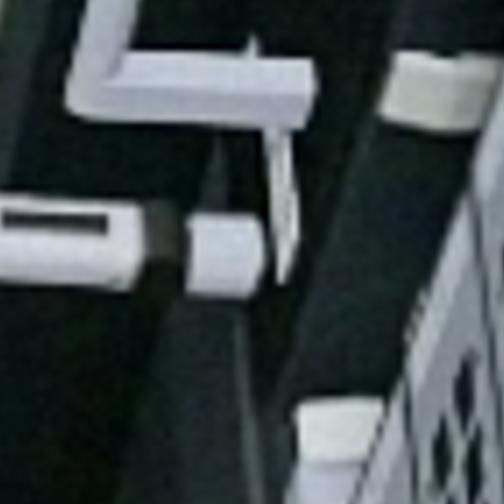

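Call:
move(
  target=[0,0,0.01,0,0,0,-1,-1,1,-1,1,-1,0,-0.1,0,0,0,0,0,0,-1,-1,-1,-1,1,-1,0,-0.5],
  speed=0.004,
  stop_force=8,
)

Call:
move(
  target=[
    [-0.02156,0.00516,0,0,0,0.06667,-1,-1,1,-1,1,-1,0,-0.1,0,0,0,0,0,0,-1,-1,-1,-1,1,-1,0,-0.5],
    [-0.04373,0.00573,0,0,0,0.13333,-1,-1,1,-1,1,-1,0,-0.1,0,0,0,0,0,0,-1,-1,-1,-1,1,-1,0,-0.5],
    [-0.06553,0.00167,0.0001,0,0,0.2,-1,-1,1,-1,1,-1,0,-0.1,0,0,0,0,0,0,-1,-1,-1,-1,1,-1,0,-0.5],
    [-0.086,-0.00683,0.0001,0,0,0.26667,-1,-1,1,-1,1,-1,0,-0.1,0,0,0,0,0,0,-1,-1,-1,-1,1,-1,0,-0.5],
    [-0.10427,-0.0194,0.0001,0,0,0.33333,-1,-1,1,-1,1,-1,0,-0.1,0,0,0,0,0,0,-1,-1,-1,-1,1,-1,0,-0.5],
    [-0.11952,-0.0355,0.0002,0,0,0.4,-1,-1,1,-1,1,-1,0,-0.1,0,0,0,0,0,0,-1,-1,-1,-1,1,-1,0,-0.5],
    [-0.13109,-0.05441,0.0002,0,0,0.46667,-1,-1,1,-1,1,-1,0,-0.1,0,0,0,0,0,0,-1,-1,-1,-1,1,-1,0,-0.5],
  ],
  speed=0.35,
  blend=[0.002,0.002,0.002,0.002,0.002,0.002,0],
)

Call:
move(
  target=[
    [-0.02156,0.00516,0,0,0,0.06667,-1,-1,1,-1,1,-1,0,-0.1,0,0,0,0,0,0,-1,-1,-1,-1,1,-1,0,-0.5],
    [-0.04373,0.00573,0,0,0,0.13333,-1,-1,1,-1,1,-1,0,-0.1,0,0,0,0,0,0,-1,-1,-1,-1,1,-1,0,-0.5],
    [-0.06553,0.00167,0.0001,0,0,0.2,-1,-1,1,-1,1,-1,0,-0.1,0,0,0,0,0,0,-1,-1,-1,-1,1,-1,0,-0.5],
    [-0.086,-0.00683,0.0001,0,0,0.26667,-1,-1,1,-1,1,-1,0,-0.1,0,0,0,0,0,0,-1,-1,-1,-1,1,-1,0,-0.5],
    [-0.10427,-0.0194,0.0001,0,0,0.33333,-1,-1,1,-1,1,-1,0,-0.1,0,0,0,0,0,0,-1,-1,-1,-1,1,-1,0,-0.5],
    [-0.11952,-0.0355,0.0002,0,0,0.4,-1,-1,1,-1,1,-1,0,-0.1,0,0,0,0,0,0,-1,-1,-1,-1,1,-1,0,-0.5],
    [-0.13109,-0.05441,0.0002,0,0,0.46667,-1,-1,1,-1,1,-1,0,-0.1,0,0,0,0,0,0,-1,-1,-1,-1,1,-1,0,-0.5],
  ],
  speed=0.35,
  blend=[0.002,0.002,0.002,0.002,0.002,0.002,0],
)

Scene clock: 325.50 s.
left_arm: end_effector_position=(+0.5836, -0.2842, +0.4395) hand_measured=(-1.000, -1.000, +1.000, -1.000, +1.000, -1.000) hand_load_n=(+0.0, -0.5, +0.5, +0.0, +0.0, +0.0) hand_stopped_by=(target, target, target, target, target, target) hand_force_limit=0.00 hand_speed=-0.10 end_effector_quat_wxyz=(+0.506, -0.471, +0.528, -0.493) | right_arm: end_effector_position=(+0.3974, -0.2074, +0.3321) hand_measured=(-1.000, -1.000, -1.000, -1.000, +1.000, -1.000) hand_load_n=(+0.0, +0.0, +0.0, +0.0, +0.0, +0.0) hand_stopped_by=(target, target, target, target, target, target) hand_force_limit=0.00 hand_speed=-0.50 end_effector_quat_wxyz=(-0.428, +0.892, +0.022, -0.143)
Joint positions: left_arm=[2.832 -1.576 -1.53 3.105 -1.837 3.211] | right_arm=[-0.835 -0.879 1.003 2.345 1.26 0.536]
Joint torques (N m): left_arm=[-8.65 24.24 9.9 0.98 2.89 2.88] | right_arm=[2.6 -40.95 -17.33 2.77 -0.33 1.95]
Wrist force (N): left_arm=[-5.9 -5.0 -12.9] | right_arm=[0.1 -0.1 0.0]
Wrist torque (N m): left_arm=[0.87 -0.29 -0.54] | right_arm=[0.01 -0.05 0.04]
Wrist force, peak (N): left_arm=[-6.1 -3.9 -17.3] | right_arm=[0.2 -0.6 -0.1]
Hand target: left_arm +0.5836, -0.2842, +0.4395; +0.506, -0.471, +0.528, -0.493 (not the last commanded pose) | right_arm +0.3974, -0.2074, +0.3321; -0.428, +0.892, +0.022, -0.143
Off the commanded pose: left_arm 0.006 m, 0 deg | right_arm 0.000 m, 0 deg.
move: contact (left_arm)

Scene clock: 328.13 s.
left_arm: end_effector_position=(+0.5870, -0.2082, +0.4775) hand_measured=(-1.000, -1.000, +1.000, -1.000, +1.000, -1.000) hand_load_n=(+0.0, +0.0, +0.0, +0.5, +0.0, +0.0) hand_stopped_by=(target, target, target, target, target, target) hand_force_limit=0.00 hand_speed=-0.10 end_effector_quat_wxyz=(+0.706, +0.003, +0.707, -0.028) | right_arm: end_effector_position=(+0.3974, -0.2074, +0.3321) hand_measured=(-1.000, -1.000, -1.000, -1.000, +1.000, -1.000) hand_load_n=(+0.0, +0.0, +0.0, +0.0, +0.0, +0.0) hand_stopped_by=(target, target, target, target, target, target) hand_force_limit=0.00 hand_speed=-0.50 end_effector_quat_wxyz=(-0.428, +0.892, +0.022, -0.143)
Joint positions: left_arm=[2.809 -1.591 -1.492 3.082 -1.86 4.677] | right_arm=[-0.835 -0.879 1.003 2.345 1.26 0.536]
Joint torques (N m): left_arm=[8.07 23.74 6.33 -0.26 -0.12 3.13] | right_arm=[4.64 -41.46 -17.89 2.62 -0.46 1.69]
Wrist force (N): left_arm=[-10.3 1.4 -10.1] | right_arm=[0.0 -0.2 0.0]
Wrist torque (N m): left_arm=[0.76 -0.26 -0.68] | right_arm=[0.00 -0.03 0.02]
Wrist force, peak (N): left_arm=[-6.1 -5.6 -12.9] | right_arm=[0.0 -0.6 -0.2]
Hand target: left_arm +0.5870, -0.2081, +0.4775; +0.706, +0.003, +0.707, -0.027 | right_arm +0.3974, -0.2074, +0.3321; -0.428, +0.892, +0.022, -0.143
Off the commanded pose: left_arm 0.000 m, 0 deg | right_arm 0.000 m, 0 deg.
move: done

Scene clock: 330.77 s.
left_arm: end_effector_position=(+0.5859, -0.2380, +0.5572) hand_measured=(-1.000, -1.000, +1.000, -1.000, +1.000, -1.000) hand_load_n=(+0.0, +0.0, -3.0, +0.0, +0.0, +0.0) hand_stopped_by=(target, target, target, target, target, target) hand_force_limit=0.00 hand_speed=-0.10 end_effector_quat_wxyz=(+0.543, +0.475, +0.524, +0.452) | right_arm: end_effector_position=(+0.3974, -0.2074, +0.3321) hand_measured=(-1.000, -1.000, -1.000, -1.000, +1.000, -1.000) hand_load_n=(+0.0, +0.0, +0.0, +0.0, +0.0, +0.0) hand_stopped_by=(target, target, target, target, target, target) hand_force_limit=0.00 hand_speed=-0.50 end_effector_quat_wxyz=(-0.428, +0.892, +0.022, -0.143)
Joint positions: left_arm=[2.786 -1.604 -1.501 3.103 -1.883 6.143] | right_arm=[-0.835 -0.879 1.003 2.345 1.26 0.536]
Joint torques (N m): left_arm=[8.54 29.97 18.28 1.06 2.78 2.79] | right_arm=[3.68 -41.5 -17.42 2.85 -0.22 1.98]
Wrist force (N): left_arm=[-1.7 2.6 -7.2] | right_arm=[-0.1 -0.4 0.0]
Wrist torque (N m): left_arm=[0.40 -0.27 0.04] | right_arm=[-0.03 -0.01 0.02]
Wrist force, peak (N): left_arm=[-10.5 0.8 -10.0] | right_arm=[0.0 -0.7 0.0]
Hand target: left_arm +0.5859, -0.2380, +0.5573; +0.543, +0.475, +0.524, +0.452 | right_arm +0.3974, -0.2074, +0.3321; -0.428, +0.892, +0.022, -0.143
Off the commanded pose: left_arm 0.000 m, 0 deg | right_arm 0.000 m, 0 deg.
move: done

Call:
move(
  target=[
    [0,0,-0.05,0,0,0,-1,-1,1,-1,1,-1,0,-0.1,0,0,0,0,0,0,-1,-1,-1,-1,1,-1,0,-0.5],
    [0.06467,-0.13533,-0.06,0,0,-0.5,-1,-1,1,-1,1,-1,0,-0.1,0,0,0,0,0,0,-1,-1,-1,-1,1,-1,0,-0.5],
    [-0.07067,-0.2,-0.06,0,0,-1,-1,-1,1,-1,1,-1,0,-0.1,0,0,0,0,0,0,-1,-1,-1,-1,1,-1,0,-0.5],
    [-0.13533,-0.06467,-0.06,0,0,0.5,-1,-1,1,-1,1,-1,0,-0.1,0,0,0,0,0,0,-1,-1,-1,-1,1,-1,0,-0.5],
    [0,0,-0.06,0,0,0,-1,-1,1,-1,1,-1,0,-0.1,0,0,0,0,0,0,-1,-1,-1,-1,1,-1,0,-0.5],
    [0.06467,-0.13533,-0.06,0,0,-0.5,-1,-1,1,-1,1,-1,0,-0.1,0,0,0,0,0,0,-1,-1,-1,-1,1,-1,0,-0.5],
    [-0.07067,-0.2,-0.06,0,0,-1,-1,-1,1,-1,1,-1,0,-0.1,0,0,0,0,0,0,-1,-1,-1,-1,1,-1,0,-0.5],
    [-0.13533,-0.06467,-0.06,0,0,0.5,-1,-1,1,-1,1,-1,0,-0.1,0,0,0,0,0,0,-1,-1,-1,-1,1,-1,0,-0.5],
    [-0.02156,0.00516,-0.05,0,0,0.0667,-1,-1,1,-1,1,-1,0,-0.1,0,0,0,0,0,0,-1,-1,-1,-1,1,-1,0,-0.5],
    [-0.02156,0.00516,-0.004,0,0,0.0667,-1,-1,1,-1,1,-1,0,-0.1,0,0,0,0,0,0,-1,-1,-1,-1,1,-1,0,-0.5],
  ],
  speed=[0.15,0.9,0.9,0.9,0.9,0.9,0.9,0.9,0.9,0.15],
  blend=[0.005,0.02,0.02,0.02,0.02,0.02,0.02,0.02,0.003,0],
  cameras=["cam_high"],
)

Call:
zoom_image(
  camera="cam_high",
  region=[445, 95, 495, 145],
)

Call:
move(
  target=[0,0,0.02,0,0,0,-1,-1,1,-1,1,-1,0,-0.1,0,0,0,0,0,0,-1,-1,-1,-1,1,-1,0,-0.5],
  speed=0.005,
  stop_force=8,
)

Call:
move(
  target=[
    [-0.02156,0.00516,0,0,0,0.06667,-1,-1,1,-1,1,-1,0,-0.1,0,0,0,0,0,0,-1,-1,-1,-1,1,-1,0,-0.5],
    [-0.04373,0.00573,0,0,0,0.13333,-1,-1,1,-1,1,-1,0,-0.1,0,0,0,0,0,0,-1,-1,-1,-1,1,-1,0,-0.5],
    [-0.06553,0.00167,0.0001,0,0,0.2,-1,-1,1,-1,1,-1,0,-0.1,0,0,0,0,0,0,-1,-1,-1,-1,1,-1,0,-0.5],
    [-0.086,-0.00683,0.0001,0,0,0.26667,-1,-1,1,-1,1,-1,0,-0.1,0,0,0,0,0,0,-1,-1,-1,-1,1,-1,0,-0.5],
    [-0.10427,-0.0194,0.0001,0,0,0.33333,-1,-1,1,-1,1,-1,0,-0.1,0,0,0,0,0,0,-1,-1,-1,-1,1,-1,0,-0.5],
    [-0.11952,-0.0355,0.0002,0,0,0.4,-1,-1,1,-1,1,-1,0,-0.1,0,0,0,0,0,0,-1,-1,-1,-1,1,-1,0,-0.5],
    [-0.13109,-0.05441,0.0002,0,0,0.46667,-1,-1,1,-1,1,-1,0,-0.1,0,0,0,0,0,0,-1,-1,-1,-1,1,-1,0,-0.5],
    [-0.13847,-0.07532,0.0002,0,0,0.53333,-1,-1,1,-1,1,-1,0,-0.1,0,0,0,0,0,0,-1,-1,-1,-1,1,-1,0,-0.5],
    [-0.14135,-0.0973,0.0003,0,0,0.6,-1,-1,1,-1,1,-1,0,-0.1,0,0,0,0,0,0,-1,-1,-1,-1,1,-1,0,-0.5],
    [-0.1396,-0.1194,0.0003,0,0,0.66667,-1,-1,1,-1,1,-1,0,-0.1,0,0,0,0,0,0,-1,-1,-1,-1,1,-1,0,-0.5],
    [-0.13329,-0.14066,0.0003,0,0,0.73333,-1,-1,1,-1,1,-1,0,-0.1,0,0,0,0,0,0,-1,-1,-1,-1,1,-1,0,-0.5],
    [-0.12269,-0.16014,0.0004,0,0,0.8,-1,-1,1,-1,1,-1,0,-0.1,0,0,0,0,0,0,-1,-1,-1,-1,1,-1,0,-0.5],
    [-0.10828,-0.17699,0.0004,0,0,0.86667,-1,-1,1,-1,1,-1,0,-0.1,0,0,0,0,0,0,-1,-1,-1,-1,1,-1,0,-0.5],
    [-0.09068,-0.19047,0.0004,0,0,0.93333,-1,-1,1,-1,1,-1,0,-0.1,0,0,0,0,0,0,-1,-1,-1,-1,1,-1,0,-0.5],
    [-0.07067,-0.2,0.0005,0,0,1,-1,-1,1,-1,1,-1,0,-0.1,0,0,0,0,0,0,-1,-1,-1,-1,1,-1,0,-0.5],
  ],
  speed=0.4,
  blend=[0.002,0.002,0.002,0.002,0.002,0.002,0.002,0.002,0.002,0.002,0.002,0.002,0.002,0.002,0],
)

Scene clock: 339.40 s.
left_arm: end_effector_position=(+0.5829, -0.2503, +0.5621) hand_measured=(-1.000, -1.000, +1.000, -1.000, +1.000, -1.000) hand_load_n=(+0.0, +0.0, +0.0, +0.0, +0.0, +0.0) hand_stopped_by=(target, target, target, target, target, target) hand_force_limit=0.00 hand_speed=-0.10 end_effector_quat_wxyz=(+0.493, +0.528, +0.471, +0.506) | right_arm: end_effector_position=(+0.3974, -0.2074, +0.3321) hand_measured=(-1.000, -1.000, -1.000, -1.000, +1.000, -1.000) hand_load_n=(+0.0, +0.0, +0.0, +0.0, +0.0, +0.0) hand_stopped_by=(target, target, target, target, target, target) hand_force_limit=0.00 hand_speed=-0.50 end_effector_quat_wxyz=(-0.428, +0.892, +0.022, -0.143)
Joint positions: left_arm=[2.784 -1.599 -1.511 3.109 -1.885 -6.214] | right_arm=[-0.835 -0.879 1.003 2.345 1.26 0.536]
Joint torques (N m): left_arm=[0.47 18.93 28.29 2.01 -2.05 -1.64] | right_arm=[3.62 -41.08 -18.69 2.91 -0.22 1.88]
Wrist force (N): left_arm=[-0.2 -0.7 -1.9] | right_arm=[0.0 -0.2 -0.1]
Wrist torque (N m): left_arm=[0.03 -0.23 0.23] | right_arm=[0.01 -0.02 0.02]
Wrist force, peak (N): left_arm=[-1.7 2.4 -7.6] | right_arm=[-0.2 -0.8 -0.1]
Hand target: left_arm +0.5830, -0.2503, +0.5622; +0.493, +0.528, +0.471, +0.507 | right_arm +0.3974, -0.2074, +0.3321; -0.428, +0.892, +0.022, -0.143
Off the commanded pose: left_arm 0.000 m, 0 deg | right_arm 0.000 m, 0 deg.
move: done

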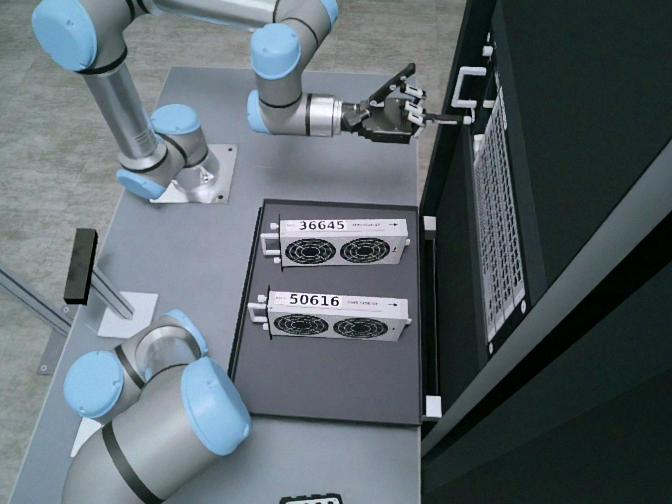

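Scaled by 10.080 from the camera's image (finer frame: 960x720).

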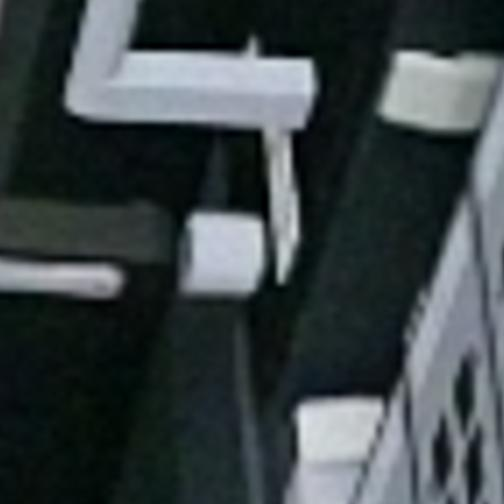

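Scene clock: 340.93 s.
left_arm: end_effector_position=(+0.5855, -0.2504, +0.5622) hand_measured=(-1.000, -1.000, +1.000, -1.000, +1.000, -1.000) hand_load_n=(+0.0, +0.0, +0.0, +0.0, +0.0, +0.0) hand_stopped_by=(target, target, target, target, target, target) hand_force_limit=0.00 hand_speed=-0.10 end_effector_quat_wxyz=(+0.493, +0.528, +0.471, +0.507) | right_arm: end_effector_position=(+0.3974, -0.2074, +0.3321) hand_measured=(-1.000, -1.000, -1.000, -1.000, +1.000, -1.000) hand_load_n=(+0.0, +0.0, +0.0, +0.0, +0.0, +0.0) hand_stopped_by=(target, target, target, target, target, target) hand_force_limit=0.00 hand_speed=-0.50 end_effector_quat_wxyz=(-0.428, +0.892, +0.022, -0.143)
Joint positions: left_arm=[2.786 -1.604 -1.505 3.109 -1.883 -6.214] | right_arm=[-0.835 -0.879 1.003 2.345 1.26 0.536]
Joint torques (N m): left_arm=[-7.43 31.9 12.48 3.81 -2.8 -1.25] | right_arm=[3.84 -41.31 -17.5 2.7 -0.2 1.95]
Wrist force (N): left_arm=[0.3 -0.5 -11.0] | right_arm=[-0.1 -0.5 -0.1]
Wrist torque (N m): left_arm=[0.69 -0.45 0.25] | right_arm=[-0.04 -0.01 0.02]
Wrist force, peak (N): left_arm=[0.6 -1.5 -16.0] | right_arm=[0.1 -0.6 -0.1]
Hand target: left_arm +0.5855, -0.2504, +0.5622; +0.493, +0.528, +0.471, +0.507 (not the last commanded pose) | right_arm +0.3974, -0.2074, +0.3321; -0.428, +0.892, +0.022, -0.143
Off the commanded pose: left_arm 0.009 m, 0 deg | right_arm 0.000 m, 0 deg.
move: contact (left_arm)

Scene clock: 345.40 s.
left_arm: end_effector_position=(+0.5843, -0.2843, +0.4396) hand_measured=(-1.000, -1.000, +1.000, -1.000, +1.000, -1.000) hand_load_n=(+0.0, +0.0, +1.0, +0.0, +0.0, +0.0) hand_stopped_by=(target, target, target, target, target, target) hand_force_limit=0.00 hand_speed=-0.10 end_effector_quat_wxyz=(+0.506, -0.471, +0.527, -0.493) | right_arm: end_effector_position=(+0.3974, -0.2074, +0.3321) hand_measured=(-1.000, -1.000, -1.000, -1.000, +1.000, -1.000) hand_load_n=(+0.0, +0.0, +0.0, +0.0, +0.0, +0.0) hand_stopped_by=(target, target, target, target, target, target) hand_force_limit=0.00 hand_speed=-0.50 end_effector_quat_wxyz=(-0.428, +0.892, +0.022, -0.143)
Joint positions: left_arm=[2.833 -1.577 -1.528 3.105 -1.837 -3.072] | right_arm=[-0.835 -0.879 1.003 2.345 1.26 0.536]
Joint torques (N m): left_arm=[-5.24 4.75 5.44 0.88 -3.77 3.09] | right_arm=[4.52 -40.81 -16.65 2.9 -0.23 1.92]
Wrist force (N): left_arm=[-0.2 -11.4 -14.0] | right_arm=[0.0 -0.3 -0.1]
Wrist torque (N m): left_arm=[1.09 -0.19 0.00] | right_arm=[-0.01 -0.02 0.02]
Wrist force, peak (N): left_arm=[9.8 -9.0 -15.8] | right_arm=[0.1 -0.7 0.0]
Hand target: left_arm +0.5843, -0.2843, +0.4395; +0.507, -0.471, +0.528, -0.493 | right_arm +0.3974, -0.2074, +0.3321; -0.428, +0.892, +0.022, -0.143
Off the commanded pose: left_arm 0.000 m, 0 deg | right_arm 0.000 m, 0 deg.
move: done

Call:
move(
  target=[0,0,0.0005,0,0,0,-1,-1,1,-1,1,-1,0,-0.1,0,0,0,0,0,0,-1,-1,-1,-1,1,-1,0,-0.5],
  speed=0.005,
)

Call:
move(
  target=[
    [-0.02156,0.00516,0,0,0,0.06667,-1,-1,1,-1,1,-1,0,-0.1,0,0,0,0,0,0,-1,-1,-1,-1,1,-1,0,-0.5],
    [-0.04373,0.00573,0,0,0,0.13333,-1,-1,1,-1,1,-1,0,-0.1,0,0,0,0,0,0,-1,-1,-1,-1,1,-1,0,-0.5],
    [-0.06553,0.00167,0,0,0,0.2,-1,-1,1,-1,1,-1,0,-0.1,0,0,0,0,0,0,-1,-1,-1,-1,1,-1,0,-0.5],
    [-0.086,-0.00683,0,0,0,0.26667,-1,-1,1,-1,1,-1,0,-0.1,0,0,0,0,0,0,-1,-1,-1,-1,1,-1,0,-0.5],
    [-0.10427,-0.0194,0,0,0,0.33333,-1,-1,1,-1,1,-1,0,-0.1,0,0,0,0,0,0,-1,-1,-1,-1,1,-1,0,-0.5],
    [-0.11952,-0.0355,0,0,0,0.4,-1,-1,1,-1,1,-1,0,-0.1,0,0,0,0,0,0,-1,-1,-1,-1,1,-1,0,-0.5],
    [-0.13109,-0.05441,0,0,0,0.46667,-1,-1,1,-1,1,-1,0,-0.1,0,0,0,0,0,0,-1,-1,-1,-1,1,-1,0,-0.5],
    [-0.13847,-0.07532,0,0,0,0.53333,-1,-1,1,-1,1,-1,0,-0.1,0,0,0,0,0,0,-1,-1,-1,-1,1,-1,0,-0.5],
    [-0.14135,-0.0973,0,0,0,0.6,-1,-1,1,-1,1,-1,0,-0.1,0,0,0,0,0,0,-1,-1,-1,-1,1,-1,0,-0.5],
    [-0.1396,-0.1194,0,0,0,0.66667,-1,-1,1,-1,1,-1,0,-0.1,0,0,0,0,0,0,-1,-1,-1,-1,1,-1,0,-0.5],
  ],
  speed=0.3,
  blend=[0.002,0.002,0.002,0.002,0.002,0.002,0.002,0.002,0.002,0],
)

Scene clock: 346.20 s.
left_arm: end_effector_position=(+0.5846, -0.2843, +0.4395) hand_measured=(-1.000, -1.000, +1.000, -1.000, +1.000, -1.000) hand_load_n=(+0.0, +0.0, +1.0, +0.0, +0.0, +0.0) hand_stopped_by=(target, target, target, target, target, target) hand_force_limit=0.00 hand_speed=-0.10 end_effector_quat_wxyz=(+0.507, -0.471, +0.528, -0.493) | right_arm: end_effector_position=(+0.3974, -0.2074, +0.3321) hand_measured=(-1.000, -1.000, -1.000, -1.000, +1.000, -1.000) hand_load_n=(+0.0, +0.0, +0.5, +0.0, +0.0, +0.0) hand_stopped_by=(target, target, target, target, target, target) hand_force_limit=0.00 hand_speed=-0.50 end_effector_quat_wxyz=(-0.428, +0.892, +0.022, -0.143)
Joint positions: left_arm=[2.833 -1.578 -1.528 3.105 -1.837 -3.072] | right_arm=[-0.835 -0.879 1.003 2.345 1.26 0.536]
Joint torques (N m): left_arm=[14.52 2.92 25.89 -0.44 2.63 2.94] | right_arm=[4.09 -42.11 -17.32 2.92 -0.18 1.9]
Wrist force (N): left_arm=[-0.7 -12.5 -24.9] | right_arm=[0.0 -0.6 -0.1]
Wrist torque (N m): left_arm=[1.98 -0.57 -0.10] | right_arm=[-0.06 -0.03 0.02]
Wrist force, peak (N): left_arm=[-0.7 -12.4 -25.0] | right_arm=[0.0 -0.6 0.0]
Hand target: left_arm +0.5846, -0.2843, +0.4395; +0.507, -0.471, +0.528, -0.493 | right_arm +0.3974, -0.2074, +0.3321; -0.428, +0.892, +0.022, -0.143
Off the commanded pose: left_arm 0.000 m, 0 deg | right_arm 0.000 m, 0 deg.
move: done

Scene clock: 350.20 s.
left_arm: end_effector_position=(+0.5880, -0.2059, +0.5168) hand_measured=(-1.000, -1.000, +1.000, -1.000, +1.000, -1.000) hand_load_n=(+0.0, +0.0, +0.0, +0.0, +0.0, +0.5) hand_stopped_by=(target, target, target, target, target, target) hand_force_limit=0.00 hand_speed=-0.10 end_effector_quat_wxyz=(+0.680, +0.221, +0.672, +0.192) | right_arm: end_effector_position=(+0.3974, -0.2074, +0.3321) hand_measured=(-1.000, -1.000, -1.000, -1.000, +1.000, -1.000) hand_load_n=(+0.0, +0.0, +0.0, +0.0, +0.0, +0.0) hand_stopped_by=(target, target, target, target, target, target) hand_force_limit=0.00 hand_speed=-0.50 end_effector_quat_wxyz=(-0.428, +0.892, +0.022, -0.143)
Joint positions: left_arm=[2.796 -1.6 -1.487 3.087 -1.873 -0.978] | right_arm=[-0.835 -0.879 1.003 2.345 1.26 0.536]
Joint torques (N m): left_arm=[12.66 26.42 12.68 1.15 2.37 2.77] | right_arm=[4.26 -41.15 -17.15 2.72 -0.25 1.94]
Wrist force (N): left_arm=[-3.5 0.5 -17.5] | right_arm=[0.0 -0.4 -0.1]
Wrist torque (N m): left_arm=[1.15 -0.39 -0.16] | right_arm=[-0.02 -0.03 0.02]
Wrist force, peak (N): left_arm=[-0.1 -10.9 -26.3] | right_arm=[-0.1 -0.6 0.3]
Hand target: left_arm +0.5880, -0.2058, +0.5168; +0.680, +0.221, +0.672, +0.192 | right_arm +0.3974, -0.2074, +0.3321; -0.428, +0.892, +0.022, -0.143
Off the commanded pose: left_arm 0.000 m, 0 deg | right_arm 0.000 m, 0 deg.
move: done


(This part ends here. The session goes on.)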